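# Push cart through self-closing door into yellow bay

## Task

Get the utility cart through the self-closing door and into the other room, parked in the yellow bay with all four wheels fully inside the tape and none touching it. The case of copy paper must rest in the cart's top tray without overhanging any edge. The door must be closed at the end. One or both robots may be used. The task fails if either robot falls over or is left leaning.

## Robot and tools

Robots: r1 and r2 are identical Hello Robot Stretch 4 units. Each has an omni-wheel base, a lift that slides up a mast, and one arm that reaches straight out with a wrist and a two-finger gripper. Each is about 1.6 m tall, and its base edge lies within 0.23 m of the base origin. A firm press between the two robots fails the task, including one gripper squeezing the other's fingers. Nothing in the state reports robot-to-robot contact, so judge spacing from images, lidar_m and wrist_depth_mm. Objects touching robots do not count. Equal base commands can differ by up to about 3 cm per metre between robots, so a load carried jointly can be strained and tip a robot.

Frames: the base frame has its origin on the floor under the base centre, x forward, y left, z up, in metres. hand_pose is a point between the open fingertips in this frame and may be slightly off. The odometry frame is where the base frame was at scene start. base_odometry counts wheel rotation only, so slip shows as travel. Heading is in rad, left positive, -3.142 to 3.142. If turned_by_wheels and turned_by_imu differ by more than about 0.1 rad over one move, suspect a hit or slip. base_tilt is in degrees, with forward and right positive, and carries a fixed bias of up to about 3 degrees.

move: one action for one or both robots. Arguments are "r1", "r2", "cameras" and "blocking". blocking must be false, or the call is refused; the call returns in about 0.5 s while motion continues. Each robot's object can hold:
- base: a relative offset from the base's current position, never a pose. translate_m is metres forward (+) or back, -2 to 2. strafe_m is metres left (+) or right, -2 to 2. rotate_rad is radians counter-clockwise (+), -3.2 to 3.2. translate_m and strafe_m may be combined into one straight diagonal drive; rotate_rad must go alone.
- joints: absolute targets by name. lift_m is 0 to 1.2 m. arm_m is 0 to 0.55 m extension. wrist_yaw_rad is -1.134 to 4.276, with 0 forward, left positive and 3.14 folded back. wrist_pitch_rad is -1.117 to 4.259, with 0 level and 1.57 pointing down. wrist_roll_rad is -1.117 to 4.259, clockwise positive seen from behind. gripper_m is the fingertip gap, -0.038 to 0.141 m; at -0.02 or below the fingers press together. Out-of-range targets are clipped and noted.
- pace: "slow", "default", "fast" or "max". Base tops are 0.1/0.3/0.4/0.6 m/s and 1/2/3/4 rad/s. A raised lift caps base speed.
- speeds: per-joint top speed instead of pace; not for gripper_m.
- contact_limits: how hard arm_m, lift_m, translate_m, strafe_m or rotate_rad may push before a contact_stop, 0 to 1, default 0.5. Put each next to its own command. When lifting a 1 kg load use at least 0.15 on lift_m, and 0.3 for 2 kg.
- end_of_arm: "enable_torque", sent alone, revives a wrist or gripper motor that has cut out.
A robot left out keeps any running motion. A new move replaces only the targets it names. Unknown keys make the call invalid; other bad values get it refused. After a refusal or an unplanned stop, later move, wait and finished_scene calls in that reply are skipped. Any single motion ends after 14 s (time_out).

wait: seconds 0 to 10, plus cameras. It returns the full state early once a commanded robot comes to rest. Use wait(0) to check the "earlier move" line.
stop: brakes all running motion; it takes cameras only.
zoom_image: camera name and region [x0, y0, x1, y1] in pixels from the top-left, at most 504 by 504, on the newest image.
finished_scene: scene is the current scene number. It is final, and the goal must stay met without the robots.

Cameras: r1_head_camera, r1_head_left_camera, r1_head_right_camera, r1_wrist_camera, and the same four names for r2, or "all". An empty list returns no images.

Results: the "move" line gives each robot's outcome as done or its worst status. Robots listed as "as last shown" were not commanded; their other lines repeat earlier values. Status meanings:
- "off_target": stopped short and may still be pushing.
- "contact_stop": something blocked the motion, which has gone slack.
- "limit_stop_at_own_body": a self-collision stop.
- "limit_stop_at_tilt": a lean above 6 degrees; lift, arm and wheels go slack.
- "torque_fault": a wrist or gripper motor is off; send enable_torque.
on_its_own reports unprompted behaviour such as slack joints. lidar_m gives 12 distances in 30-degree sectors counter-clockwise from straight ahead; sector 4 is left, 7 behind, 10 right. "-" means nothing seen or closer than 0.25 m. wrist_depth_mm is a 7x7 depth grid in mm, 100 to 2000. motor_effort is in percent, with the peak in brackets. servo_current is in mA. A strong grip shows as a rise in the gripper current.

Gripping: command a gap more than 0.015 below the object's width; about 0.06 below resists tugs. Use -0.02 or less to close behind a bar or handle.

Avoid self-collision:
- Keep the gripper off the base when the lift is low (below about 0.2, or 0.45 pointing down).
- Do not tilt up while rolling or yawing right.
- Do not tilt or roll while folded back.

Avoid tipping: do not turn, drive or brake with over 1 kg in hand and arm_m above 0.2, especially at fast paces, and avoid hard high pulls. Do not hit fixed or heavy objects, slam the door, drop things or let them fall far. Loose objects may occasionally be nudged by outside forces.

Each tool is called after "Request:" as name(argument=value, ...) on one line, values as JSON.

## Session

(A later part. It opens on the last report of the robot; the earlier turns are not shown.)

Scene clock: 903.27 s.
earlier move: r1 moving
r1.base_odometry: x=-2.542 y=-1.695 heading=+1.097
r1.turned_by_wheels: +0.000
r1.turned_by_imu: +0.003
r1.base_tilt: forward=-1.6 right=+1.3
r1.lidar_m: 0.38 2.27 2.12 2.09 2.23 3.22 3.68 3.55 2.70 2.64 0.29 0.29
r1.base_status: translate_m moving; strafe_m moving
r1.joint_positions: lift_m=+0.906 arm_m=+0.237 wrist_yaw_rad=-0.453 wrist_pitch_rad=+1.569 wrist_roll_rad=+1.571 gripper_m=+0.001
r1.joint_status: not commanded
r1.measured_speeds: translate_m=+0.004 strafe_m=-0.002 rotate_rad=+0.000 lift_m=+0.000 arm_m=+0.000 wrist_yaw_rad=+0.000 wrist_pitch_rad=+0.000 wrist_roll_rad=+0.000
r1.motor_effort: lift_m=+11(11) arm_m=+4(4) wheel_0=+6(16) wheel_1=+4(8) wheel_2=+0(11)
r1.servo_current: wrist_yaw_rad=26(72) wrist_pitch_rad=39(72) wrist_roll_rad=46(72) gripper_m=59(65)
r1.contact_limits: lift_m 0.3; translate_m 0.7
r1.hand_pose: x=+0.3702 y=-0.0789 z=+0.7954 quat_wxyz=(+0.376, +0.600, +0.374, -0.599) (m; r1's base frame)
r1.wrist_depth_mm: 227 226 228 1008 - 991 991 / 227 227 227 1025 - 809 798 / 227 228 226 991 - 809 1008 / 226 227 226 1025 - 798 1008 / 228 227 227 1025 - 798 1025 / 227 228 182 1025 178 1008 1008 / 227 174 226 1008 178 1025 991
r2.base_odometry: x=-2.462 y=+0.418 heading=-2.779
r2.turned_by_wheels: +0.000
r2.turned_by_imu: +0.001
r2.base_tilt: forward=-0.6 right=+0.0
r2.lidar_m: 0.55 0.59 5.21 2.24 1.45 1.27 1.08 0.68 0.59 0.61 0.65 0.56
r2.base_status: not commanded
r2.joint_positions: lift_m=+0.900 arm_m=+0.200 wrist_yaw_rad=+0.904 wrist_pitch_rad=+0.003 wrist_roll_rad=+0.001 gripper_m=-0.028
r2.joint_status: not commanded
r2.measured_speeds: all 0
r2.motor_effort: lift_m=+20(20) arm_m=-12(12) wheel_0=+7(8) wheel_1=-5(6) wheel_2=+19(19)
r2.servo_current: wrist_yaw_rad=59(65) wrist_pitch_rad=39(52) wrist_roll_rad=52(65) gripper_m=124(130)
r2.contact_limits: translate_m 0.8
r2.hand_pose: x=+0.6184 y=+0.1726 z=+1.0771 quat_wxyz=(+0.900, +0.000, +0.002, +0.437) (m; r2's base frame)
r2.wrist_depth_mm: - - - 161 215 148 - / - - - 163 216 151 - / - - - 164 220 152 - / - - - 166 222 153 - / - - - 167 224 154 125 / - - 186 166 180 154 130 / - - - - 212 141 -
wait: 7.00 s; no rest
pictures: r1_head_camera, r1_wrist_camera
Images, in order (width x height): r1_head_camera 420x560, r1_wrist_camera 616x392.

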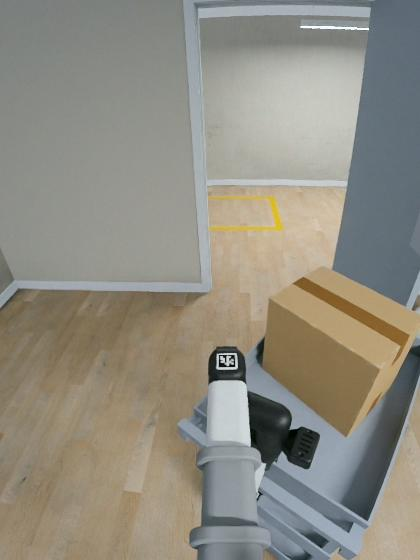

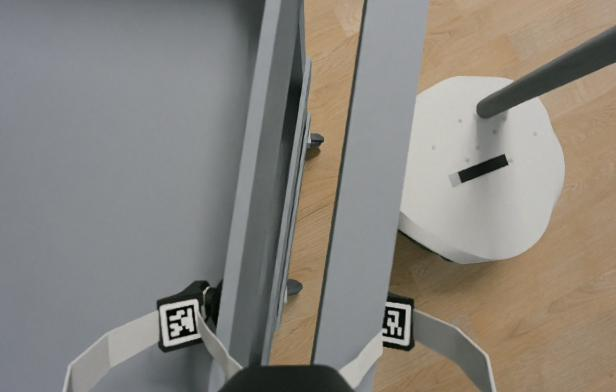

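Request:
move(blocking=false, r1={"base":{"translate_m":-0.1,"strafe_m":-0.383},"joints":{"wrist_yaw_rad":0.03},"speeds":{"wrist_yaw_rad":0.13},"pace":"slow","contact_limits":{"translate_m":0.7}}, cameras=[])

Request:
wait(seconds=6, cameras=["r1_head_camera","r1_wrist_camera"])

Scene clock: 912.97 s.
earlier move: r1 done
move: r1 moving
r1.base_odometry: x=-2.532 y=-1.704 heading=+1.097
r1.turned_by_wheels: +0.001
r1.turned_by_imu: +0.000
r1.base_tilt: forward=-1.6 right=+1.2
r1.lidar_m: 0.37 2.26 2.16 2.10 2.22 3.21 3.70 3.53 2.69 2.62 0.29 0.27
r1.base_status: translate_m moving; strafe_m moving
r1.joint_positions: lift_m=+0.906 arm_m=+0.237 wrist_yaw_rad=-0.408 wrist_pitch_rad=+1.569 wrist_roll_rad=+1.571 gripper_m=+0.001
r1.joint_status: wrist_yaw_rad moving
r1.measured_speeds: translate_m=-0.014 strafe_m=-0.048 rotate_rad=+0.002 lift_m=+0.000 arm_m=+0.000 wrist_yaw_rad=+0.125 wrist_pitch_rad=+0.003 wrist_roll_rad=+0.000
r1.motor_effort: lift_m=+11(11) arm_m=+4(4) wheel_0=+11(11) wheel_1=-6(7) wheel_2=+4(5)
r1.servo_current: wrist_yaw_rad=111(111) wrist_pitch_rad=39(46) wrist_roll_rad=46(59) gripper_m=52(59)
r1.contact_limits: lift_m 0.3; translate_m 0.7
r1.hand_pose: x=+0.3737 y=-0.0805 z=+0.7954 quat_wxyz=(+0.389, +0.591, +0.388, -0.591) (m; r1's base frame)
r1.wrist_depth_mm: 224 224 224 224 - 1008 1025 / 224 224 225 1025 - 820 585 / 224 224 224 1008 - 809 1008 / 224 224 225 1025 - 798 991 / 224 225 225 1008 - 820 1025 / 224 224 182 1042 177 1025 1025 / 224 173 178 1025 178 1008 1025
r2: as last shown
r2.lidar_m: 0.56 0.60 5.22 2.26 1.42 1.26 1.08 0.66 0.59 0.59 0.65 0.55
r2.motor_effort: lift_m=+20(20) arm_m=-12(12) wheel_0=+7(7) wheel_1=-4(5) wheel_2=+19(19)
r2.servo_current: wrist_yaw_rad=46(59) wrist_pitch_rad=39(39) wrist_roll_rad=46(59) gripper_m=117(124)
r2.contact_limits: translate_m 0.8
r2.wrist_depth_mm: - - - 162 216 148 - / - - - 162 217 150 - / - - - 164 219 152 - / - - - 166 220 153 - / - - - 167 224 153 125 / - - 186 166 180 154 130 / - - - - 212 141 -
pictures: none
No camera images: "cameras" was empty.

Scene clock: 917.67 s.
earlier move: r1 done
r1.base_odometry: x=-2.247 y=-1.959 heading=+1.097
r1.turned_by_wheels: +0.000
r1.turned_by_imu: -0.002
r1.base_tilt: forward=-1.6 right=+1.3
r1.lidar_m: 0.40 0.41 2.52 2.47 2.63 3.65 3.61 3.02 2.31 2.24 2.37 0.39
r1.base_status: done
r1.joint_positions: lift_m=+0.906 arm_m=+0.237 wrist_yaw_rad=+0.030 wrist_pitch_rad=+1.561 wrist_roll_rad=+1.571 gripper_m=+0.001
r1.joint_status: all done
r1.measured_speeds: all 0
r1.motor_effort: lift_m=+11(11) arm_m=-4(4) wheel_0=+3(13) wheel_1=-2(8) wheel_2=+7(9)
r1.servo_current: wrist_yaw_rad=46(130) wrist_pitch_rad=52(59) wrist_roll_rad=39(72) gripper_m=52(65)
r1.contact_limits: lift_m 0.3; translate_m 0.7
r1.hand_pose: x=+0.4134 y=-0.0873 z=+0.7954 quat_wxyz=(+0.510, +0.495, +0.505, -0.490) (m; r1's base frame)
r1.wrist_depth_mm: 230 228 227 1008 - 1008 1008 / 229 229 227 477 - 991 991 / 229 229 227 1025 - 1008 991 / 229 228 221 1008 - 788 809 / 230 229 227 854 798 788 788 / 229 228 182 - 179 809 788 / 229 170 177 480 1025 147 1008
r2.base_odometry: x=-2.462 y=+0.418 heading=-2.779
r2.turned_by_wheels: +0.000
r2.turned_by_imu: +0.001
r2.base_tilt: forward=-0.6 right=+0.1
r2.lidar_m: 0.56 0.62 1.84 2.28 1.45 1.26 1.11 0.65 0.58 0.60 0.65 0.55
r2.base_status: not commanded
r2.joint_positions: lift_m=+0.900 arm_m=+0.200 wrist_yaw_rad=+0.904 wrist_pitch_rad=+0.003 wrist_roll_rad=+0.001 gripper_m=-0.028
r2.joint_status: not commanded
r2.measured_speeds: all 0
r2.motor_effort: lift_m=+20(20) arm_m=-12(12) wheel_0=+7(7) wheel_1=-5(6) wheel_2=+19(19)
r2.servo_current: wrist_yaw_rad=52(59) wrist_pitch_rad=46(52) wrist_roll_rad=52(59) gripper_m=124(124)
r2.contact_limits: translate_m 0.8
r2.hand_pose: x=+0.6184 y=+0.1726 z=+1.0771 quat_wxyz=(+0.900, +0.000, +0.002, +0.437) (m; r2's base frame)
r2.wrist_depth_mm: - - - 161 216 148 - / - - - 162 216 151 - / - - - 164 220 152 - / - - - 166 221 153 - / - - - 167 224 154 124 / - - 186 166 180 154 130 / - - - - 213 141 -
wait: 4.70 of 6 s (r1 has come to rest)
pictures: r1_head_camera, r1_wrist_camera
Images, in order (width x height): r1_head_camera 420x560, r1_wrist_camera 616x392.

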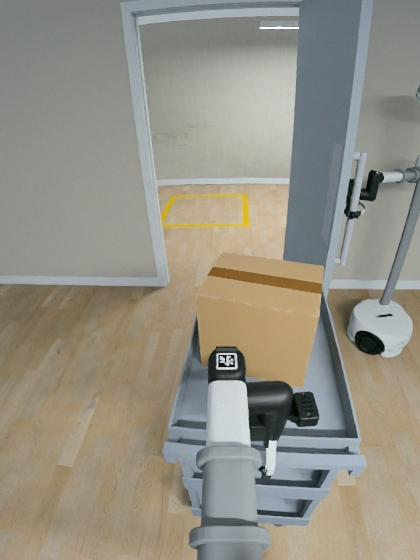

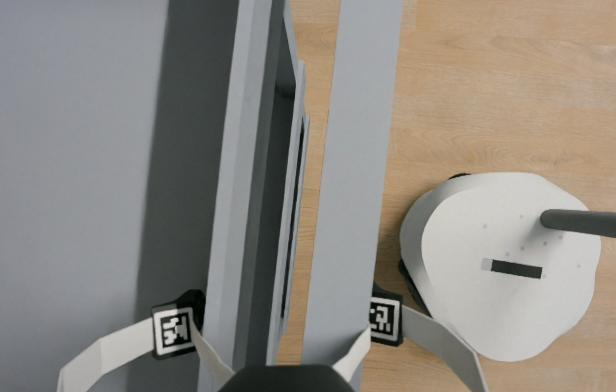

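Request:
move(blocking=false, r1={"base":{"translate_m":0.7,"strafe_m":0.05},"pace":"slow","contact_limits":{"translate_m":0.7}}, cameras=[])

Request:
wait(seconds=8, cameras=["r1_head_camera","r1_wrist_camera"])

Scene clock: 941.60 s.
move: r1 moving
r1.base_odometry: x=-2.242 y=-1.947 heading=+1.098
r1.turned_by_wheels: +0.000
r1.turned_by_imu: -0.001
r1.base_tilt: forward=-1.6 right=+1.2
r1.lidar_m: 0.38 0.38 2.54 2.47 2.65 3.67 3.60 3.04 2.29 2.26 2.37 0.40
r1.base_status: translate_m moving; strafe_m moving
r1.joint_positions: lift_m=+0.906 arm_m=+0.237 wrist_yaw_rad=+0.030 wrist_pitch_rad=+1.561 wrist_roll_rad=+1.571 gripper_m=+0.001
r1.joint_status: not commanded
r1.measured_speeds: translate_m=+0.047 strafe_m=+0.004 rotate_rad=-0.001 lift_m=+0.000 arm_m=+0.000 wrist_yaw_rad=+0.000 wrist_pitch_rad=+0.014 wrist_roll_rad=+0.000
r1.motor_effort: lift_m=+11(11) arm_m=-3(4) wheel_0=+5(6) wheel_1=+2(5) wheel_2=-4(5)
r1.servo_current: wrist_yaw_rad=46(65) wrist_pitch_rad=46(65) wrist_roll_rad=52(59) gripper_m=52(59)
r1.contact_limits: lift_m 0.3; translate_m 0.7
r1.hand_pose: x=+0.4133 y=-0.0873 z=+0.7954 quat_wxyz=(+0.510, +0.495, +0.505, -0.490) (m; r1's base frame)
r1.wrist_depth_mm: 229 228 227 1042 - 1008 991 / 229 229 228 1042 - 1008 1008 / 229 229 228 1025 - 991 991 / 229 229 226 1025 - 798 788 / 229 229 229 809 809 809 788 / 229 229 182 1025 179 788 798 / 229 164 180 1025 1025 798 1008
r2: as last shown
r2.turned_by_imu: +0.003
r2.base_tilt: forward=-0.6 right=+0.0
r2.lidar_m: 0.57 0.58 1.85 2.27 1.47 1.28 1.07 0.66 0.56 0.58 0.67 0.55
r2.motor_effort: lift_m=+20(20) arm_m=-12(12) wheel_0=+7(7) wheel_1=-5(5) wheel_2=+19(19)
r2.servo_current: wrist_yaw_rad=65(65) wrist_pitch_rad=46(46) wrist_roll_rad=46(52) gripper_m=117(124)
r2.contact_limits: translate_m 0.8
r2.wrist_depth_mm: - - - 162 215 148 - / - - - 163 216 151 - / - - - 164 219 153 - / - - - 167 221 153 - / - - - 167 224 154 124 / - - 186 167 180 154 129 / - - - - 213 141 -
pictures: none
No camera images: "cameras" was empty.

Scene clock: 949.40 s.
earlier move: r1 done
r1.base_odometry: x=-1.973 y=-1.313 heading=+1.099
r1.turned_by_wheels: +0.001
r1.turned_by_imu: +0.149
r1.base_tilt: forward=-1.6 right=+1.2
r1.lidar_m: 0.40 1.84 2.27 2.27 2.57 4.12 4.13 2.96 2.45 2.46 0.27 0.25
r1.base_status: done
r1.joint_positions: lift_m=+0.906 arm_m=+0.237 wrist_yaw_rad=+0.008 wrist_pitch_rad=+1.592 wrist_roll_rad=+1.592 gripper_m=+0.001
r1.joint_status: not commanded
r1.measured_speeds: all 0
r1.on_its_own: wrist_yaw_rad is at rest, and its servo_current (143 mA) is outside its rest range (0 to 104 mA); wrist_roll_rad is at rest, and its servo_current (130 mA) is outside its rest range (0 to 104 mA)
r1.motor_effort: lift_m=+10(11) arm_m=+5(7) wheel_0=+24(26) wheel_1=+3(13) wheel_2=-2(17)
r1.servo_current: wrist_yaw_rad=143(143) wrist_pitch_rad=117(143) wrist_roll_rad=130(143) gripper_m=59(65)
r1.contact_limits: lift_m 0.3; translate_m 0.7
r1.hand_pose: x=+0.4023 y=-0.0875 z=+0.7956 quat_wxyz=(+0.491, +0.498, +0.502, -0.509) (m; r1's base frame)
r1.wrist_depth_mm: 216 219 220 223 225 229 231 / 216 219 221 223 225 229 195 / 216 219 221 225 227 182 1060 / 217 219 221 224 183 820 - / 217 220 219 183 809 - - / 218 175 176 1025 1008 - 1060 / 217 166 1008 1025 - 164 1042
r2.base_odometry: x=-2.462 y=+0.418 heading=-2.780
r2.turned_by_wheels: -0.001
r2.turned_by_imu: +0.001
r2.base_tilt: forward=-0.7 right=+0.0
r2.lidar_m: 0.56 0.56 5.21 2.29 1.41 1.25 1.09 0.65 0.59 0.61 0.62 0.53
r2.base_status: not commanded
r2.joint_positions: lift_m=+0.900 arm_m=+0.200 wrist_yaw_rad=+0.908 wrist_pitch_rad=+0.003 wrist_roll_rad=+0.001 gripper_m=-0.029
r2.joint_status: not commanded
r2.measured_speeds: all 0
r2.motor_effort: lift_m=+20(20) arm_m=-4(12) wheel_0=+7(8) wheel_1=-1(5) wheel_2=+8(19)
r2.servo_current: wrist_yaw_rad=65(72) wrist_pitch_rad=39(52) wrist_roll_rad=39(65) gripper_m=98(124)
r2.contact_limits: translate_m 0.8
r2.hand_pose: x=+0.6172 y=+0.1736 z=+1.0771 quat_wxyz=(+0.899, +0.000, +0.002, +0.439) (m; r2's base frame)
r2.wrist_depth_mm: - - - 160 193 134 - / - - - 164 195 130 - / - - - 164 198 137 - / - - - 164 199 144 - / - - - 165 202 145 - / - - 182 165 179 139 - / - - - - 191 128 -
wait: 7.80 of 8 s (r1 has come to rest)
pictures: r1_head_camera, r1_wrist_camera
Images, in order (width x height): r1_head_camera 420x560, r1_wrist_camera 616x392.

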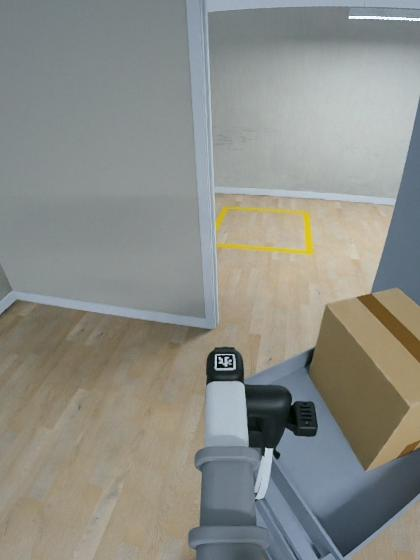

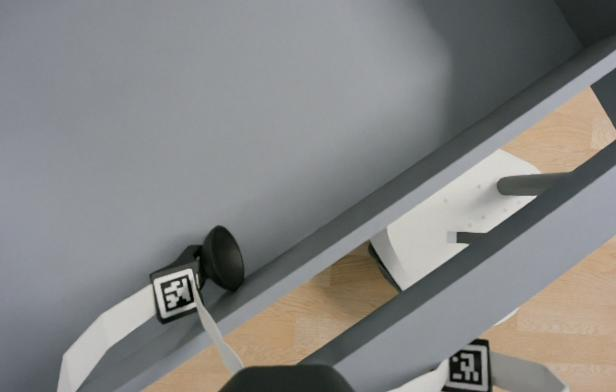

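Request:
wait(seconds=0, cameras=["r1_head_right_camera","r2_head_camera","r2_head_right_camera","r2_head_left_camera"])

Scene clock: 954.03 s.
r1.base_odometry: x=-1.973 y=-1.313 heading=+1.099
r1.turned_by_wheels: +0.000
r1.turned_by_imu: +0.000
r1.base_tilt: forward=-1.6 right=+1.2
r1.lidar_m: 0.39 1.86 2.27 2.25 2.56 4.13 4.11 2.98 2.47 2.43 0.25 0.25
r1.base_status: done
r1.joint_positions: lift_m=+0.906 arm_m=+0.237 wrist_yaw_rad=+0.008 wrist_pitch_rad=+1.592 wrist_roll_rad=+1.592 gripper_m=+0.001
r1.joint_status: not commanded
r1.measured_speeds: all 0
r1.on_its_own: wrist_yaw_rad is at rest, and its servo_current (124 mA) is outside its rest range (0 to 104 mA); wrist_roll_rad is at rest, and its servo_current (130 mA) is outside its rest range (0 to 104 mA)
r1.motor_effort: lift_m=+10(11) arm_m=+6(7) wheel_0=+24(26) wheel_1=+2(13) wheel_2=-2(17)
r1.servo_current: wrist_yaw_rad=124(143) wrist_pitch_rad=117(143) wrist_roll_rad=130(143) gripper_m=59(65)
r1.contact_limits: lift_m 0.3; translate_m 0.7
r1.hand_pose: x=+0.4023 y=-0.0875 z=+0.7956 quat_wxyz=(+0.491, +0.498, +0.502, -0.509) (m; r1's base frame)
r1.wrist_depth_mm: 216 219 221 224 226 229 231 / 216 218 220 224 227 229 195 / 216 220 221 224 227 182 1042 / 217 220 222 224 183 798 - / 217 220 219 183 820 - - / 219 174 176 1008 1025 - 1042 / 217 167 1025 1042 - 164 1060
r2.base_odometry: x=-2.462 y=+0.418 heading=-2.780
r2.turned_by_wheels: +0.000
r2.turned_by_imu: +0.001
r2.base_tilt: forward=-0.7 right=+0.0
r2.lidar_m: 0.54 0.57 5.18 2.26 1.43 1.26 1.09 0.67 0.58 0.61 0.65 0.56
r2.base_status: not commanded
r2.joint_positions: lift_m=+0.900 arm_m=+0.200 wrist_yaw_rad=+0.908 wrist_pitch_rad=+0.003 wrist_roll_rad=+0.001 gripper_m=-0.029
r2.joint_status: not commanded
r2.measured_speeds: all 0
r2.motor_effort: lift_m=+20(20) arm_m=-4(12) wheel_0=+7(8) wheel_1=-1(5) wheel_2=+8(19)
r2.servo_current: wrist_yaw_rad=59(72) wrist_pitch_rad=39(52) wrist_roll_rad=46(65) gripper_m=98(124)
r2.contact_limits: translate_m 0.8
r2.hand_pose: x=+0.6172 y=+0.1736 z=+1.0771 quat_wxyz=(+0.899, +0.000, +0.002, +0.439) (m; r2's base frame)
r2.wrist_depth_mm: - - - 160 193 134 - / - - - 164 195 129 - / - - - 164 198 137 - / - - - 164 199 143 - / - - - 165 203 145 - / - - 182 166 178 139 - / - - - - 191 127 -
pictures: r1_head_right_camera, r2_head_camera, r2_head_left_camera, r2_head_right_camera
Images, in order (width x height): r1_head_right_camera 420x672, r2_head_camera 420x560, r2_head_left_camera 420x672, r2_head_right_camera 420x672.

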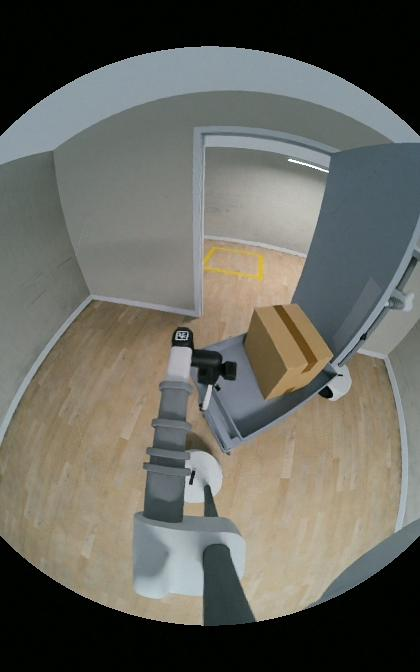

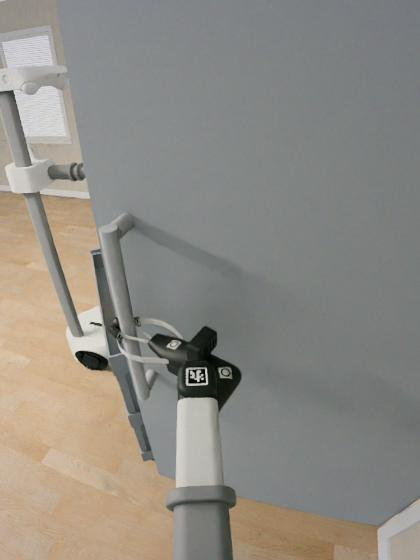

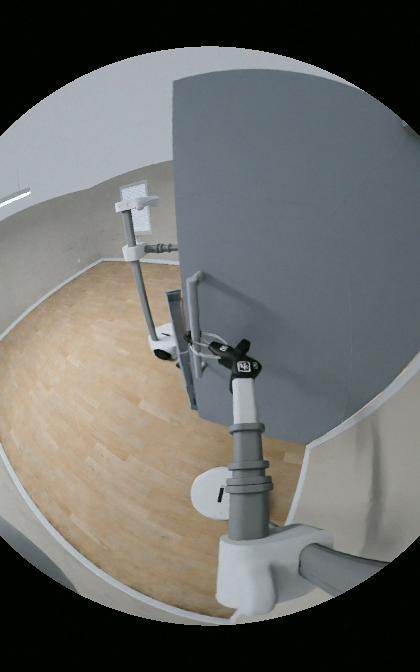

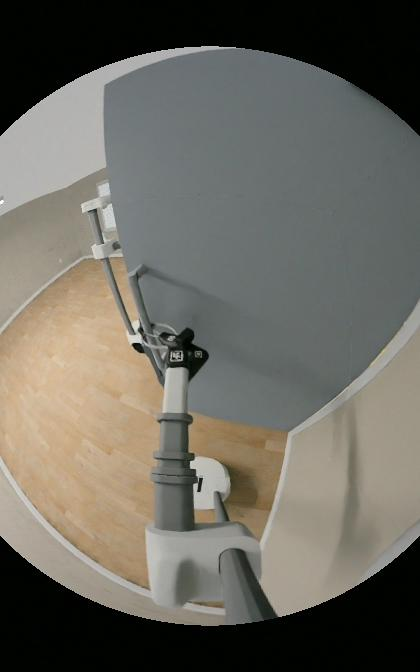

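Request:
move(blocking=false, r1={"joints":{"wrist_yaw_rad":-0.85},"speeds":{"wrist_yaw_rad":0.4}}, cameras=[])

Request:
wait(seconds=4, cameras=["r1_wrist_camera"])

Scene clock: 969.07 s.
move: r1 moving
r1.base_odometry: x=-1.973 y=-1.313 heading=+1.099
r1.turned_by_wheels: -0.001
r1.turned_by_imu: -0.002
r1.base_tilt: forward=-1.6 right=+1.2
r1.lidar_m: 0.40 1.87 2.28 2.26 2.55 4.14 4.12 2.98 2.46 2.46 0.28 0.25
r1.base_status: not commanded
r1.joint_positions: lift_m=+0.906 arm_m=+0.237 wrist_yaw_rad=-0.151 wrist_pitch_rad=+1.592 wrist_roll_rad=+1.592 gripper_m=+0.001
r1.joint_status: wrist_yaw_rad moving
r1.measured_speeds: translate_m=+0.000 strafe_m=-0.001 rotate_rad=-0.002 lift_m=+0.000 arm_m=+0.000 wrist_yaw_rad=-0.378 wrist_pitch_rad=+0.000 wrist_roll_rad=+0.000
r1.motor_effort: lift_m=+10(10) arm_m=+6(6) wheel_0=+16(25) wheel_1=+2(3) wheel_2=-1(2)
r1.servo_current: wrist_yaw_rad=98(124) wrist_pitch_rad=130(137) wrist_roll_rad=137(143) gripper_m=59(65)
r1.contact_limits: lift_m 0.3; translate_m 0.7
r1.hand_pose: x=+0.3884 y=-0.0855 z=+0.7956 quat_wxyz=(+0.449, +0.536, +0.461, -0.546) (m; r1's base frame)
r1.wrist_depth_mm: 220 223 224 226 229 231 175 / 220 222 224 226 229 217 1042 / 220 223 224 226 227 831 - / 221 223 225 227 189 809 - / 220 223 224 192 820 - - / 221 175 182 1025 - - 1025 / 220 223 155 1025 138 163 -
r2: as last shown
r2.turned_by_imu: +0.002
r2.lidar_m: 0.54 0.58 5.20 2.29 1.44 1.27 1.08 0.68 0.59 0.61 0.65 0.52
r2.motor_effort: lift_m=+20(20) arm_m=-4(4) wheel_0=+7(7) wheel_1=-1(1) wheel_2=+8(8)
r2.servo_current: wrist_yaw_rad=59(72) wrist_pitch_rad=39(46) wrist_roll_rad=39(59) gripper_m=111(111)
r2.contact_limits: translate_m 0.8
r2.hand_pose: x=+0.6172 y=+0.1737 z=+1.0771 quat_wxyz=(+0.899, +0.000, +0.002, +0.439) (m; r2's base frame)
r2.wrist_depth_mm: - - - 162 207 135 - / - - - 163 198 136 - / - - - 163 200 138 - / - - - 163 202 146 - / - - - 164 204 147 - / - - 185 165 172 141 - / - - - - 195 129 -
pictures: none
No camera images: "cameras" was empty.

Scene clock: 971.27 s.
earlier move: r1 done
r1.base_odometry: x=-1.972 y=-1.313 heading=+1.097
r1.turned_by_wheels: -0.002
r1.turned_by_imu: -0.002
r1.base_tilt: forward=-1.6 right=+1.3
r1.lidar_m: 0.34 1.91 2.28 2.27 2.58 4.09 4.12 2.95 2.47 2.46 0.25 0.25
r1.base_status: not commanded
r1.joint_positions: lift_m=+0.906 arm_m=+0.237 wrist_yaw_rad=-0.845 wrist_pitch_rad=+1.559 wrist_roll_rad=+1.576 gripper_m=+0.001
r1.joint_status: all done
r1.measured_speeds: all 0
r1.motor_effort: lift_m=+10(10) arm_m=-1(6) wheel_0=-3(25) wheel_1=+0(3) wheel_2=-1(2)
r1.servo_current: wrist_yaw_rad=59(124) wrist_pitch_rad=65(137) wrist_roll_rad=52(143) gripper_m=59(65)
r1.contact_limits: lift_m 0.3; translate_m 0.7
r1.hand_pose: x=+0.3447 y=-0.0605 z=+0.7955 quat_wxyz=(+0.253, +0.663, +0.246, -0.660) (m; r1's base frame)
r1.wrist_depth_mm: 229 229 227 239 - 991 991 / 229 228 227 477 - 788 991 / 229 228 227 1008 - 798 991 / 229 229 227 1008 - 809 991 / 229 229 228 1008 - 1008 1008 / 229 227 181 1008 179 1025 1008 / 230 171 159 991 1025 147 1008
r2.base_odometry: x=-2.462 y=+0.418 heading=-2.780
r2.turned_by_wheels: +0.000
r2.turned_by_imu: +0.000
r2.base_tilt: forward=-0.6 right=+0.0
r2.lidar_m: 0.55 0.56 5.22 2.27 1.44 1.24 1.08 0.68 0.60 0.59 0.63 0.55
r2.base_status: not commanded
r2.joint_positions: lift_m=+0.900 arm_m=+0.200 wrist_yaw_rad=+0.908 wrist_pitch_rad=+0.003 wrist_roll_rad=+0.001 gripper_m=-0.029
r2.joint_status: not commanded
r2.measured_speeds: all 0
r2.motor_effort: lift_m=+20(20) arm_m=-4(4) wheel_0=+7(8) wheel_1=+0(1) wheel_2=+8(9)
r2.servo_current: wrist_yaw_rad=46(72) wrist_pitch_rad=46(52) wrist_roll_rad=52(59) gripper_m=104(111)
r2.contact_limits: translate_m 0.8
r2.hand_pose: x=+0.6172 y=+0.1737 z=+1.0771 quat_wxyz=(+0.899, +0.000, +0.002, +0.439) (m; r2's base frame)
r2.wrist_depth_mm: - - - 161 213 147 - / - - - 162 215 155 - / - - - 163 217 151 - / - - - 165 208 151 - / - - - 167 221 153 123 / - - 186 167 181 153 - / - - - - 211 140 -
wait: 2.20 of 4 s (r1 has come to rest)
pictures: r1_wrist_camera
Images, in order (width x height): r1_wrist_camera 616x392.

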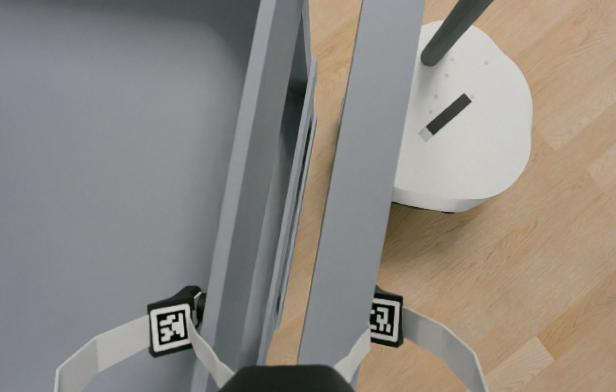

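Request:
move(blocking=false, r1={"base":{"translate_m":-0.33,"strafe_m":0.4},"contact_limits":{"translate_m":0.7},"pace":"slow"}, cameras=[])

Request:
wait(seconds=7, cameras=["r1_head_camera","r1_wrist_camera","r1_head_right_camera"])

Scene clock: 976.63 s.
move: r1 moving
r1.base_odometry: x=-1.984 y=-1.316 heading=+1.096
r1.turned_by_wheels: -0.001
r1.turned_by_imu: -0.001
r1.base_tilt: forward=-1.6 right=+1.3
r1.lidar_m: 0.37 1.89 2.27 2.25 2.56 4.11 4.15 2.97 2.47 2.45 0.25 0.25
r1.base_status: translate_m moving; strafe_m moving
r1.joint_positions: lift_m=+0.906 arm_m=+0.237 wrist_yaw_rad=-0.845 wrist_pitch_rad=+1.557 wrist_roll_rad=+1.576 gripper_m=+0.001
r1.joint_status: not commanded
r1.measured_speeds: translate_m=-0.032 strafe_m=+0.038 rotate_rad=+0.002 lift_m=+0.000 arm_m=+0.000 wrist_yaw_rad=+0.000 wrist_pitch_rad=-0.005 wrist_roll_rad=+0.000
r1.motor_effort: lift_m=+10(10) arm_m=-3(4) wheel_0=-19(19) wheel_1=+3(6) wheel_2=+3(4)
r1.servo_current: wrist_yaw_rad=52(65) wrist_pitch_rad=65(78) wrist_roll_rad=59(65) gripper_m=65(65)
r1.contact_limits: lift_m 0.3; translate_m 0.7
r1.hand_pose: x=+0.3452 y=-0.0610 z=+0.7955 quat_wxyz=(+0.254, +0.663, +0.245, -0.660) (m; r1's base frame)
r1.wrist_depth_mm: 230 229 228 375 - 1008 1008 / 230 229 227 462 - 798 991 / 231 229 227 1008 - 788 1008 / 229 229 227 991 - 798 976 / 230 229 227 1025 - 1008 991 / 231 229 181 1008 179 991 991 / 231 175 156 544 1008 143 991
r2: as last shown
r2.turned_by_imu: +0.001
r2.lidar_m: 0.55 0.60 5.21 2.28 1.43 1.28 1.09 0.69 0.57 0.60 0.64 0.56
r2.motor_effort: lift_m=+20(20) arm_m=-4(4) wheel_0=+7(8) wheel_1=+0(1) wheel_2=+8(8)
r2.servo_current: wrist_yaw_rad=65(65) wrist_pitch_rad=39(46) wrist_roll_rad=39(46) gripper_m=98(104)
r2.contact_limits: translate_m 0.8
r2.wrist_depth_mm: - - - 162 213 147 - / - - - 162 215 155 - / - - - 164 216 151 - / - - - 165 208 152 - / - - - 167 221 152 124 / - - 186 167 181 153 - / - - - - 211 140 -
pictures: none
No camera images: "cameras" was empty.

Scene clock: 982.60 s.
earlier move: r1 done
r1.base_odometry: x=-2.479 y=-1.424 heading=+1.098
r1.turned_by_wheels: +0.001
r1.turned_by_imu: +0.002
r1.base_tilt: forward=-1.6 right=+1.3
r1.lidar_m: 0.35 0.43 1.95 1.95 2.17 3.61 3.72 3.36 2.77 2.79 0.30 0.28
r1.base_status: done
r1.joint_positions: lift_m=+0.906 arm_m=+0.237 wrist_yaw_rad=-0.846 wrist_pitch_rad=+1.557 wrist_roll_rad=+1.567 gripper_m=+0.001
r1.joint_status: not commanded
r1.measured_speeds: all 0
r1.motor_effort: lift_m=+10(10) arm_m=-4(4) wheel_0=-3(19) wheel_1=+3(6) wheel_2=+6(9)
r1.servo_current: wrist_yaw_rad=46(72) wrist_pitch_rad=78(85) wrist_roll_rad=59(78) gripper_m=59(65)
r1.contact_limits: lift_m 0.3; translate_m 0.7
r1.hand_pose: x=+0.3452 y=-0.0610 z=+0.7955 quat_wxyz=(+0.257, +0.662, +0.247, -0.659) (m; r1's base frame)
r1.wrist_depth_mm: 229 206 - 1008 1008 798 991 / 229 195 233 - 788 798 991 / 229 229 198 - 778 788 991 / 229 229 193 - 798 798 976 / 230 228 181 - 991 991 1008 / 230 229 180 - 179 1025 1008 / 230 166 177 157 1008 1008 991
r2.base_odometry: x=-2.462 y=+0.418 heading=-2.780
r2.turned_by_wheels: +0.000
r2.turned_by_imu: +0.001
r2.base_tilt: forward=-0.6 right=+0.1
r2.lidar_m: 0.55 0.62 5.22 2.28 1.43 1.26 1.08 0.69 0.55 0.58 0.64 0.55
r2.base_status: not commanded
r2.joint_positions: lift_m=+0.900 arm_m=+0.200 wrist_yaw_rad=+0.908 wrist_pitch_rad=+0.003 wrist_roll_rad=+0.001 gripper_m=-0.029
r2.joint_status: not commanded
r2.measured_speeds: all 0
r2.motor_effort: lift_m=+20(20) arm_m=-4(4) wheel_0=+6(8) wheel_1=+0(1) wheel_2=+8(8)
r2.servo_current: wrist_yaw_rad=59(72) wrist_pitch_rad=46(52) wrist_roll_rad=46(65) gripper_m=98(111)
r2.contact_limits: translate_m 0.8
r2.hand_pose: x=+0.6172 y=+0.1737 z=+1.0771 quat_wxyz=(+0.899, +0.000, +0.002, +0.439) (m; r2's base frame)
r2.wrist_depth_mm: - - - 162 213 147 - / - - - 162 215 154 - / - - - 163 218 151 - / - - - 164 207 151 - / - - - 166 222 153 123 / - - 186 167 180 153 - / - - - - 211 140 -
wait: 5.97 of 7 s (r1 has come to rest)
pictures: r1_head_camera, r1_head_right_camera, r1_wrist_camera
Images, in order (width x height): r1_head_camera 420x560, r1_head_right_camera 420x672, r1_wrist_camera 616x392.

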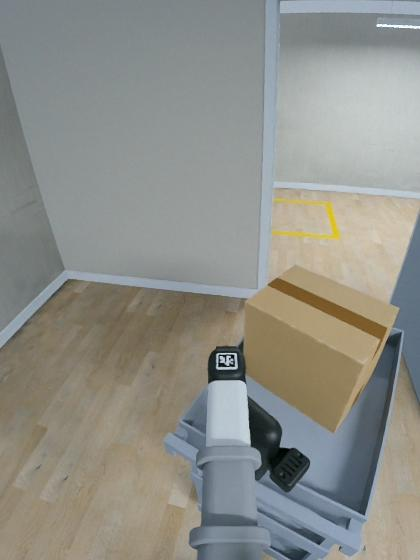

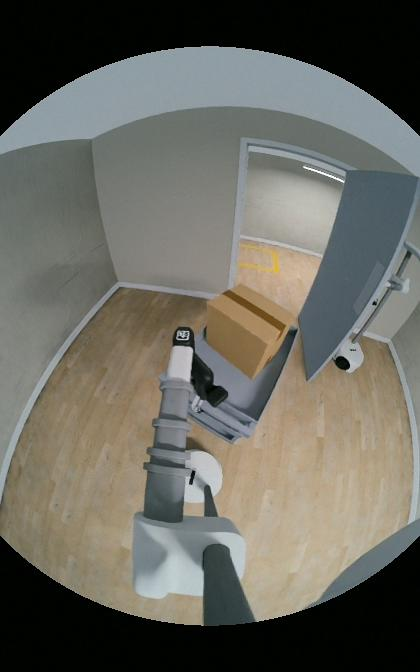

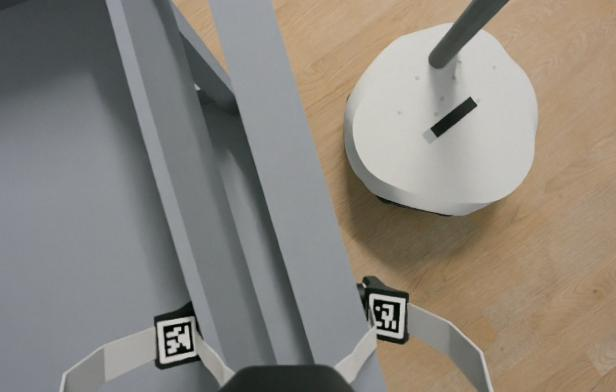

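Request:
move(blocking=false, r2={"base":{"translate_m":-0.17,"strafe_m":0.03},"pace":"slow","contact_limits":{"translate_m":0.8}}, cameras=[])

Request:
wait(seconds=3.5, cameras=["r1_head_right_camera","r1_head_camera","r2_head_camera"])

Scene clock: 991.63 s.
move: r2 moving
r1: as last shown
r1.turned_by_wheels: +0.000
r1.turned_by_imu: -0.001
r1.base_tilt: forward=-1.6 right=+1.2
r1.lidar_m: 0.35 0.42 1.94 1.93 2.22 3.60 3.70 3.35 2.80 2.79 0.29 0.28
r1.motor_effort: lift_m=+10(10) arm_m=-3(4) wheel_0=-2(3) wheel_1=+3(4) wheel_2=+6(6)
r1.servo_current: wrist_yaw_rad=46(65) wrist_pitch_rad=72(78) wrist_roll_rad=52(72) gripper_m=59(65)
r1.contact_limits: lift_m 0.3; translate_m 0.7
r1.wrist_depth_mm: 229 206 - 991 1008 788 1008 / 229 194 233 - 798 798 991 / 229 229 198 - 809 798 991 / 230 229 193 - 798 788 1008 / 230 229 182 - 1008 1008 976 / 229 229 179 - 179 1008 991 / 230 166 177 156 1008 1008 991
r2.base_odometry: x=-2.450 y=+0.420 heading=-2.778
r2.turned_by_wheels: +0.002
r2.turned_by_imu: +0.003
r2.base_tilt: forward=-0.7 right=+0.0
r2.lidar_m: 0.56 0.64 5.22 2.26 1.42 1.27 1.08 0.69 0.58 0.60 0.61 0.55
r2.base_status: translate_m moving; strafe_m moving
r2.joint_positions: lift_m=+0.900 arm_m=+0.200 wrist_yaw_rad=+0.908 wrist_pitch_rad=+0.003 wrist_roll_rad=+0.001 gripper_m=-0.029
r2.joint_status: not commanded
r2.measured_speeds: translate_m=-0.048 strafe_m=+0.008 rotate_rad=+0.001 lift_m=+0.000 arm_m=+0.000 wrist_yaw_rad=+0.000 wrist_pitch_rad=+0.000 wrist_roll_rad=+0.000
r2.motor_effort: lift_m=+20(20) arm_m=-4(4) wheel_0=+4(8) wheel_1=-6(8) wheel_2=+24(24)
r2.servo_current: wrist_yaw_rad=72(72) wrist_pitch_rad=46(46) wrist_roll_rad=39(52) gripper_m=98(104)
r2.contact_limits: translate_m 0.8
r2.hand_pose: x=+0.6172 y=+0.1737 z=+1.0771 quat_wxyz=(+0.899, +0.000, +0.002, +0.439) (m; r2's base frame)
r2.wrist_depth_mm: - - - 162 214 148 - / - - - 163 216 150 - / - - - 164 219 152 - / - - - 166 208 153 - / - - - 167 223 154 125 / - - 187 167 180 154 - / - - - - 213 142 -
pictures: none
No camera images: "cameras" was empty.

Scene clock: 994.53 s.
earlier move: r2 done
r1.base_odometry: x=-2.479 y=-1.424 heading=+1.098
r1.turned_by_wheels: +0.000
r1.turned_by_imu: +0.000
r1.base_tilt: forward=-1.6 right=+1.3
r1.lidar_m: 0.35 0.40 1.97 1.94 2.23 3.60 3.71 3.33 2.78 2.76 0.30 0.28
r1.base_status: not commanded
r1.joint_positions: lift_m=+0.906 arm_m=+0.237 wrist_yaw_rad=-0.846 wrist_pitch_rad=+1.557 wrist_roll_rad=+1.567 gripper_m=+0.001
r1.joint_status: not commanded
r1.measured_speeds: all 0
r1.motor_effort: lift_m=+10(11) arm_m=-4(4) wheel_0=-2(3) wheel_1=+3(4) wheel_2=+6(6)
r1.servo_current: wrist_yaw_rad=52(78) wrist_pitch_rad=78(85) wrist_roll_rad=46(72) gripper_m=52(65)
r1.contact_limits: lift_m 0.3; translate_m 0.7
r1.hand_pose: x=+0.3452 y=-0.0610 z=+0.7955 quat_wxyz=(+0.257, +0.662, +0.247, -0.659) (m; r1's base frame)
r1.wrist_depth_mm: 229 206 - 1008 1008 798 991 / 230 194 233 - 809 798 991 / 230 228 198 - 809 798 1008 / 229 229 193 - 798 788 991 / 229 229 181 - 991 1008 1008 / 230 229 180 - 180 1008 991 / 230 166 177 156 991 1008 991
r2.base_odometry: x=-2.292 y=+0.450 heading=-2.779
r2.turned_by_wheels: -0.001
r2.turned_by_imu: +0.019
r2.base_tilt: forward=-0.6 right=+0.0
r2.lidar_m: 0.59 0.69 5.22 1.93 1.26 1.11 1.01 0.66 0.57 0.57 0.72 0.62
r2.base_status: done
r2.joint_positions: lift_m=+0.900 arm_m=+0.200 wrist_yaw_rad=+0.894 wrist_pitch_rad=+0.003 wrist_roll_rad=+0.001 gripper_m=-0.029
r2.joint_status: not commanded
r2.measured_speeds: all 0
r2.motor_effort: lift_m=+20(20) arm_m=-6(7) wheel_0=+0(11) wheel_1=-6(13) wheel_2=+12(28)
r2.servo_current: wrist_yaw_rad=59(72) wrist_pitch_rad=39(46) wrist_roll_rad=52(65) gripper_m=98(104)
r2.contact_limits: translate_m 0.8
r2.hand_pose: x=+0.6198 y=+0.1701 z=+1.0771 quat_wxyz=(+0.902, +0.000, +0.002, +0.432) (m; r2's base frame)
r2.wrist_depth_mm: - - - 167 220 173 - / - - - 167 215 170 - / - - - 167 226 177 - / - - - 167 228 172 - / - - - 169 220 172 150 / - - - 169 180 168 - / - - 158 - 221 156 -
wait: 2.90 of 3.5 s (r2 has come to rest)
pictures: r1_head_camera, r1_head_right_camera, r2_head_camera
Images, in order (width x height): r1_head_camera 420x560, r1_head_right_camera 420x672, r2_head_camera 420x560.

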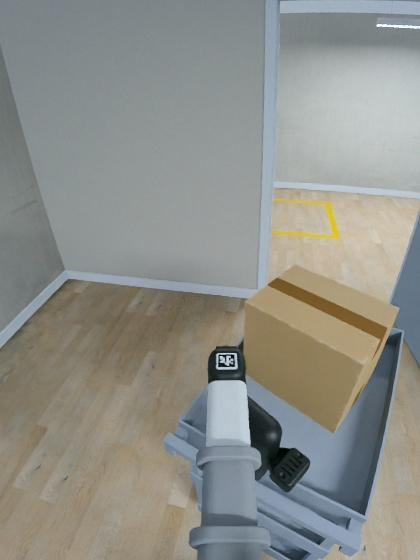

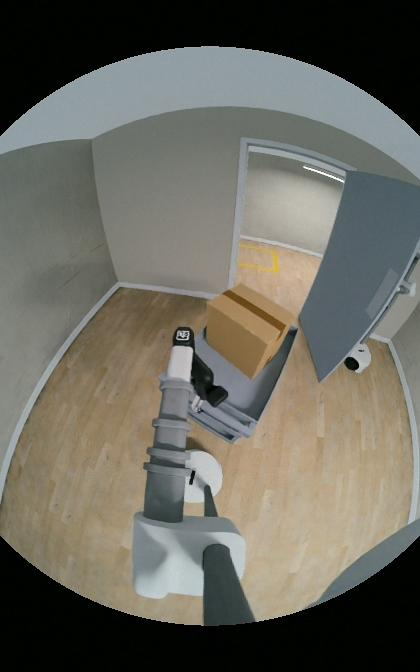

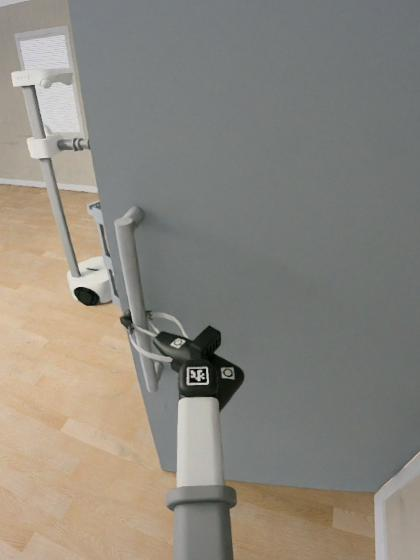

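Request:
move(blocking=false, r1={"base":{"translate_m":0.44,"strafe_m":-0.24},"joints":{"wrist_yaw_rad":-0.57},"speeds":{"wrist_yaw_rad":0.2},"contact_limits":{"translate_m":0.6},"pace":"slow"}, r2={"base":{"translate_m":-0.1,"strafe_m":0.03},"pace":"slow","contact_limits":{"translate_m":0.8}}, cameras=[])

Request:
wait(seconds=3, cameras=[])

Request:
wait(seconds=4, cameras=["r1_head_camera","r1_wrist_camera","r1_head_right_camera"])

Scene clock: 1010.60 s.
move: r1 moving; r2 moving
r1.base_odometry: x=-2.467 y=-1.416 heading=+1.098
r1.turned_by_wheels: +0.001
r1.turned_by_imu: +0.000
r1.base_tilt: forward=-1.6 right=+1.3
r1.lidar_m: 0.36 0.41 1.94 1.96 2.23 3.64 3.73 3.34 2.78 2.78 0.26 0.28
r1.base_status: translate_m moving; strafe_m moving
r1.joint_positions: lift_m=+0.906 arm_m=+0.237 wrist_yaw_rad=-0.766 wrist_pitch_rad=+1.569 wrist_roll_rad=+1.567 gripper_m=+0.001
r1.joint_status: wrist_yaw_rad moving
r1.measured_speeds: translate_m=+0.047 strafe_m=-0.026 rotate_rad=+0.001 lift_m=+0.000 arm_m=-0.001 wrist_yaw_rad=+0.183 wrist_pitch_rad=+0.016 wrist_roll_rad=+0.000
r1.motor_effort: lift_m=+10(10) arm_m=-2(4) wheel_0=+10(11) wheel_1=+6(6) wheel_2=-4(5)
r1.servo_current: wrist_yaw_rad=65(85) wrist_pitch_rad=46(72) wrist_roll_rad=46(59) gripper_m=65(65)
r1.contact_limits: lift_m 0.3; translate_m 0.6
r1.hand_pose: x=+0.3477 y=-0.0634 z=+0.7955 quat_wxyz=(+0.279, +0.650, +0.278, -0.650) (m; r1's base frame)
r1.wrist_depth_mm: 223 194 1008 - 1008 1025 1008 / 224 224 387 - 809 798 1008 / 225 224 210 - 788 820 1008 / 224 224 190 - 809 809 1025 / 223 224 192 - 1008 1025 1042 / 223 224 182 - 178 1025 1025 / 224 168 182 227 175 1008 1025
r2.base_odometry: x=-2.279 y=+0.450 heading=-2.780
r2.turned_by_wheels: +0.000
r2.turned_by_imu: -0.018
r2.base_tilt: forward=-0.6 right=+0.0
r2.lidar_m: 0.60 0.70 5.22 2.00 1.23 1.11 1.06 0.68 0.59 0.59 0.73 0.61
r2.base_status: translate_m moving; strafe_m moving
r2.joint_positions: lift_m=+0.900 arm_m=+0.200 wrist_yaw_rad=+0.894 wrist_pitch_rad=+0.003 wrist_roll_rad=+0.001 gripper_m=-0.029
r2.joint_status: not commanded
r2.measured_speeds: translate_m=-0.047 strafe_m=+0.016 rotate_rad=-0.012 lift_m=+0.000 arm_m=+0.000 wrist_yaw_rad=+0.000 wrist_pitch_rad=+0.000 wrist_roll_rad=+0.000
r2.motor_effort: lift_m=+20(20) arm_m=-6(7) wheel_0=-3(8) wheel_1=-18(18) wheel_2=+21(25)
r2.servo_current: wrist_yaw_rad=46(59) wrist_pitch_rad=39(46) wrist_roll_rad=46(59) gripper_m=98(104)
r2.contact_limits: translate_m 0.8
r2.hand_pose: x=+0.6198 y=+0.1701 z=+1.0771 quat_wxyz=(+0.902, +0.000, +0.002, +0.432) (m; r2's base frame)
r2.wrist_depth_mm: - - - 166 215 176 - / - - - 167 216 172 - / - - - 167 227 179 - / - - - 167 229 174 - / - - - 168 230 175 153 / - - - 168 178 164 153 / - - - - 224 159 -
pictures: none
No camera images: "cameras" was empty.

Scene clock: 1012.93 s.
earlier move: r1 moving; r2 done
r1.base_odometry: x=-2.281 y=-1.289 heading=+1.099
r1.turned_by_wheels: +0.000
r1.turned_by_imu: +0.001
r1.base_tilt: forward=-1.6 right=+1.2
r1.lidar_m: 0.35 0.42 2.03 2.01 2.30 3.76 3.95 3.28 2.72 2.71 0.32 0.27
r1.base_status: translate_m moving; strafe_m moving
r1.joint_positions: lift_m=+0.906 arm_m=+0.237 wrist_yaw_rad=-0.575 wrist_pitch_rad=+1.574 wrist_roll_rad=+1.570 gripper_m=+0.001
r1.joint_status: all done
r1.measured_speeds: translate_m=+0.087 strafe_m=-0.049 rotate_rad=-0.005 lift_m=+0.000 arm_m=+0.000 wrist_yaw_rad=+0.000 wrist_pitch_rad=+0.000 wrist_roll_rad=+0.000
r1.motor_effort: lift_m=+10(10) arm_m=+4(4) wheel_0=+11(15) wheel_1=+4(7) wheel_2=-2(12)
r1.servo_current: wrist_yaw_rad=52(143) wrist_pitch_rad=52(72) wrist_roll_rad=39(59) gripper_m=65(65)
r1.contact_limits: lift_m 0.3; translate_m 0.6
r1.hand_pose: x=+0.3595 y=-0.0728 z=+0.7955 quat_wxyz=(+0.337, +0.621, +0.339, -0.622) (m; r1's base frame)
r1.wrist_depth_mm: 223 224 212 1008 1025 1042 504 / 223 223 201 991 798 798 1025 / 224 224 224 820 809 809 1042 / 224 224 216 1025 798 809 1060 / 224 224 225 1008 - 1025 1025 / 224 224 189 820 178 1025 1025 / 224 170 183 1025 175 1025 1025
r2.base_odometry: x=-2.189 y=+0.457 heading=-2.779
r2.turned_by_wheels: +0.000
r2.turned_by_imu: -0.143
r2.base_tilt: forward=-0.6 right=+0.1
r2.lidar_m: 0.60 0.68 5.16 2.46 1.33 1.09 1.07 0.81 0.66 0.64 0.76 0.66
r2.base_status: done
r2.joint_positions: lift_m=+0.900 arm_m=+0.200 wrist_yaw_rad=+0.889 wrist_pitch_rad=+0.002 wrist_roll_rad=+0.001 gripper_m=-0.029
r2.joint_status: not commanded
r2.measured_speeds: all 0
r2.motor_effort: lift_m=+19(20) arm_m=-7(8) wheel_0=-2(18) wheel_1=-7(27) wheel_2=+10(29)
r2.servo_current: wrist_yaw_rad=72(85) wrist_pitch_rad=39(52) wrist_roll_rad=46(59) gripper_m=98(104)
r2.contact_limits: translate_m 0.8
r2.hand_pose: x=+0.6208 y=+0.1687 z=+1.0775 quat_wxyz=(+0.903, +0.000, +0.001, +0.430) (m; r2's base frame)
r2.wrist_depth_mm: - - - 165 213 176 - / - - - 166 221 179 159 / - - - 166 224 185 - / - - - 166 225 181 - / - - - 167 227 182 - / - - - 167 178 178 - / - - - - 222 168 -
wait: 2.33 of 3 s (r2 has come to rest)
pictures: none
No camera images: "cameras" was empty.

Scene clock: 1016.27 s.
earlier move: r1 done
r1.base_odometry: x=-2.065 y=-1.141 heading=+1.099
r1.turned_by_wheels: +0.000
r1.turned_by_imu: +0.001
r1.base_tilt: forward=-1.6 right=+1.2
r1.lidar_m: 0.37 0.38 2.08 2.09 2.36 3.89 4.19 3.19 2.65 1.69 1.07 0.31
r1.base_status: done
r1.joint_positions: lift_m=+0.906 arm_m=+0.237 wrist_yaw_rad=-0.571 wrist_pitch_rad=+1.572 wrist_roll_rad=+1.568 gripper_m=+0.001
r1.joint_status: all done
r1.measured_speeds: all 0
r1.motor_effort: lift_m=+10(10) arm_m=+4(4) wheel_0=+8(15) wheel_1=+4(7) wheel_2=+1(12)
r1.servo_current: wrist_yaw_rad=39(143) wrist_pitch_rad=46(72) wrist_roll_rad=52(72) gripper_m=65(65)
r1.contact_limits: lift_m 0.3; translate_m 0.6
r1.hand_pose: x=+0.3604 y=-0.0734 z=+0.7955 quat_wxyz=(+0.340, +0.620, +0.340, -0.620) (m; r1's base frame)
r1.wrist_depth_mm: 223 224 1008 - 1025 1025 1025 / 224 224 379 - 1025 809 1025 / 225 224 211 - 809 809 1025 / 224 225 189 - 798 809 1042 / 225 225 205 - 1042 1008 1025 / 225 225 185 - 178 1008 1042 / 224 171 178 229 - 1025 1042
r2.base_odometry: x=-2.189 y=+0.457 heading=-2.779
r2.turned_by_wheels: +0.000
r2.turned_by_imu: +0.000
r2.base_tilt: forward=-0.6 right=+0.1
r2.lidar_m: 0.59 0.68 5.17 2.47 1.30 1.06 1.06 0.81 0.68 0.67 0.73 0.68
r2.base_status: done
r2.joint_positions: lift_m=+0.900 arm_m=+0.200 wrist_yaw_rad=+0.889 wrist_pitch_rad=+0.002 wrist_roll_rad=+0.001 gripper_m=-0.029
r2.joint_status: not commanded
r2.measured_speeds: all 0
r2.motor_effort: lift_m=+19(20) arm_m=-7(8) wheel_0=-2(18) wheel_1=-7(27) wheel_2=+10(29)
r2.servo_current: wrist_yaw_rad=65(85) wrist_pitch_rad=46(52) wrist_roll_rad=59(65) gripper_m=104(104)
r2.contact_limits: translate_m 0.8
r2.hand_pose: x=+0.6208 y=+0.1687 z=+1.0775 quat_wxyz=(+0.903, +0.000, +0.001, +0.430) (m; r2's base frame)
r2.wrist_depth_mm: - - - 166 213 176 - / - - - 166 221 178 159 / - - - 167 224 185 - / - - - 167 218 181 - / - - - 167 227 182 - / - - - 168 179 177 - / - - - - 221 168 -
wait: 3.33 of 4 s (r1 has come to rest)
pictures: r1_head_camera, r1_head_right_camera, r1_wrist_camera
Images, in order (width x height): r1_head_camera 420x560, r1_head_right_camera 420x672, r1_wrist_camera 616x392.

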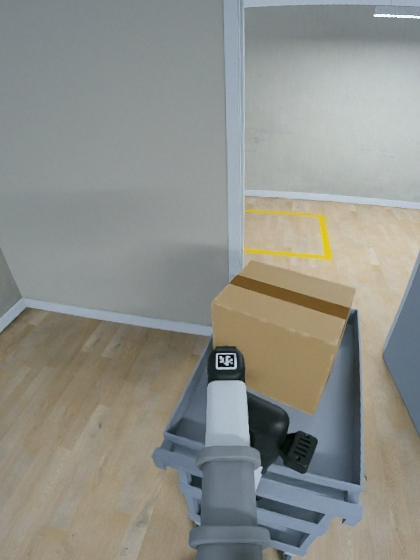

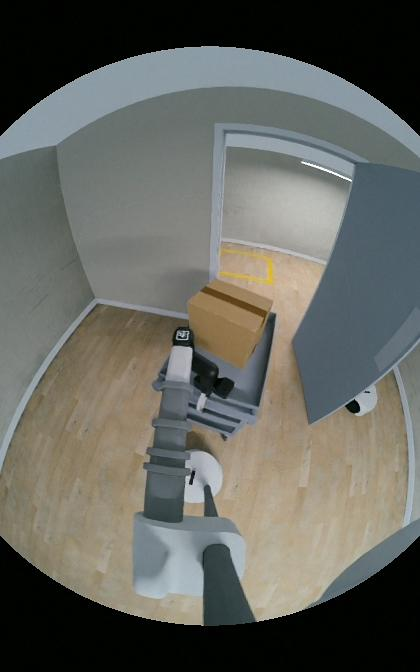

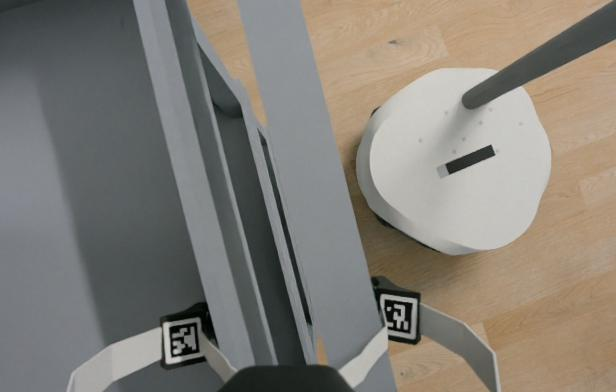

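Request:
move(blocking=false, r1={"base":{"translate_m":0.215,"strafe_m":0.28},"joints":{"wrist_yaw_rad":-0.93},"speeds":{"wrist_yaw_rad":0.11},"contact_limits":{"translate_m":0.6},"pace":"slow"}, cameras=[])

Request:
wait(seconds=6, cameras=["r1_head_camera","r1_wrist_camera"])

Scene clock: 1030.20 s.
move: r1 moving
r1.base_odometry: x=-2.070 y=-1.130 heading=+1.098
r1.turned_by_wheels: +0.000
r1.turned_by_imu: -0.001
r1.base_tilt: forward=-1.6 right=+1.3
r1.lidar_m: 0.36 0.37 2.09 2.07 2.36 3.83 4.18 3.15 2.67 1.69 0.36 0.32
r1.base_status: translate_m moving; strafe_m moving
r1.joint_positions: lift_m=+0.906 arm_m=+0.237 wrist_yaw_rad=-0.612 wrist_pitch_rad=+1.572 wrist_roll_rad=+1.567 gripper_m=+0.001
r1.joint_status: wrist_yaw_rad moving
r1.measured_speeds: translate_m=+0.030 strafe_m=+0.038 rotate_rad=+0.000 lift_m=+0.000 arm_m=+0.000 wrist_yaw_rad=-0.117 wrist_pitch_rad=+0.000 wrist_roll_rad=+0.000
r1.motor_effort: lift_m=+10(10) arm_m=+4(4) wheel_0=-2(8) wheel_1=+5(9) wheel_2=-6(6)
r1.servo_current: wrist_yaw_rad=85(85) wrist_pitch_rad=39(52) wrist_roll_rad=52(65) gripper_m=59(59)
r1.contact_limits: lift_m 0.3; translate_m 0.6
r1.hand_pose: x=+0.3574 y=-0.0714 z=+0.7955 quat_wxyz=(+0.327, +0.627, +0.328, -0.627) (m; r1's base frame)
r1.wrist_depth_mm: 223 196 1008 - 1025 1008 496 / 224 224 357 - 1025 809 1008 / 224 225 212 - 809 798 1025 / 224 225 196 - 809 809 1025 / 224 224 189 - 1008 1025 1025 / 224 224 183 - 177 1025 1008 / 224 166 180 156 - 1008 1025
r2: as last shown
r2.turned_by_imu: +0.002
r2.base_tilt: forward=-0.6 right=+0.0
r2.lidar_m: 0.58 0.70 5.16 2.46 1.29 1.04 1.06 0.83 0.65 0.64 0.74 0.67
r2.motor_effort: lift_m=+19(19) arm_m=-7(8) wheel_0=-3(3) wheel_1=-7(8) wheel_2=+10(11)
r2.servo_current: wrist_yaw_rad=72(85) wrist_pitch_rad=39(46) wrist_roll_rad=39(52) gripper_m=104(104)
r2.contact_limits: translate_m 0.8
r2.wrist_depth_mm: - - - 166 213 177 - / - - - 166 221 179 159 / - - - 167 224 185 - / - - - 167 225 181 - / - - - 168 227 181 - / - - - 168 179 178 - / - - - - 221 168 -
pictures: none
No camera images: "cameras" was empty.

Scene clock: 1034.50 s.
earlier move: r1 done
r1.base_odometry: x=-2.216 y=-0.823 heading=+1.098
r1.turned_by_wheels: -0.001
r1.turned_by_imu: +0.000
r1.base_tilt: forward=-1.6 right=+1.3
r1.lidar_m: 0.35 1.63 1.79 1.78 2.02 3.25 - 3.55 2.97 1.29 0.25 0.25
r1.base_status: done
r1.joint_positions: lift_m=+0.906 arm_m=+0.237 wrist_yaw_rad=-0.924 wrist_pitch_rad=+1.561 wrist_roll_rad=+1.568 gripper_m=+0.001
r1.joint_status: all done
r1.measured_speeds: all 0
r1.motor_effort: lift_m=+10(10) arm_m=-3(4) wheel_0=-7(11) wheel_1=+1(9) wheel_2=-5(11)
r1.servo_current: wrist_yaw_rad=65(111) wrist_pitch_rad=52(59) wrist_roll_rad=46(72) gripper_m=65(65)
r1.contact_limits: lift_m 0.3; translate_m 0.6
r1.hand_pose: x=+0.3398 y=-0.0549 z=+0.7955 quat_wxyz=(+0.229, +0.671, +0.222, -0.669) (m; r1's base frame)
r1.wrist_depth_mm: 229 228 223 - 820 1008 1008 / 231 228 203 - 798 798 991 / 229 228 191 - 809 798 1008 / 229 228 190 - 798 1008 1008 / 229 228 200 - 1008 1008 1025 / 229 228 179 - 180 1008 991 / 229 171 204 - 1008 1008 991
r2.base_odometry: x=-2.189 y=+0.457 heading=-2.779
r2.turned_by_wheels: +0.000
r2.turned_by_imu: +0.001
r2.base_tilt: forward=-0.7 right=+0.0
r2.lidar_m: 0.59 0.68 5.15 2.43 1.33 1.07 1.07 0.82 0.66 0.65 0.76 0.68
r2.base_status: not commanded
r2.joint_positions: lift_m=+0.900 arm_m=+0.200 wrist_yaw_rad=+0.889 wrist_pitch_rad=+0.002 wrist_roll_rad=+0.001 gripper_m=-0.029
r2.joint_status: not commanded
r2.measured_speeds: all 0
r2.motor_effort: lift_m=+19(19) arm_m=-8(8) wheel_0=-3(3) wheel_1=-7(8) wheel_2=+10(11)
r2.servo_current: wrist_yaw_rad=72(85) wrist_pitch_rad=39(46) wrist_roll_rad=46(65) gripper_m=104(111)
r2.contact_limits: translate_m 0.8
r2.hand_pose: x=+0.6208 y=+0.1687 z=+1.0775 quat_wxyz=(+0.903, +0.000, +0.001, +0.430) (m; r2's base frame)
r2.wrist_depth_mm: - - - 166 213 176 - / - - - 166 220 179 159 / - - - 166 222 185 - / - - - 167 225 181 - / - - - 167 227 182 - / - - - 168 179 178 - / - - - - 222 168 -
wait: 4.30 of 6 s (r1 has come to rest)
pictures: r1_head_camera, r1_wrist_camera
Images, in order (width x height): r1_head_camera 420x560, r1_wrist_camera 616x392.

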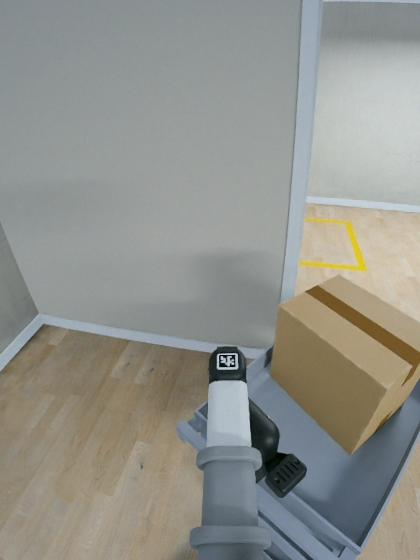

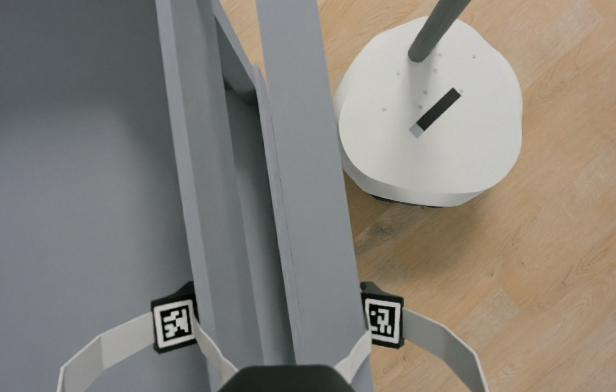

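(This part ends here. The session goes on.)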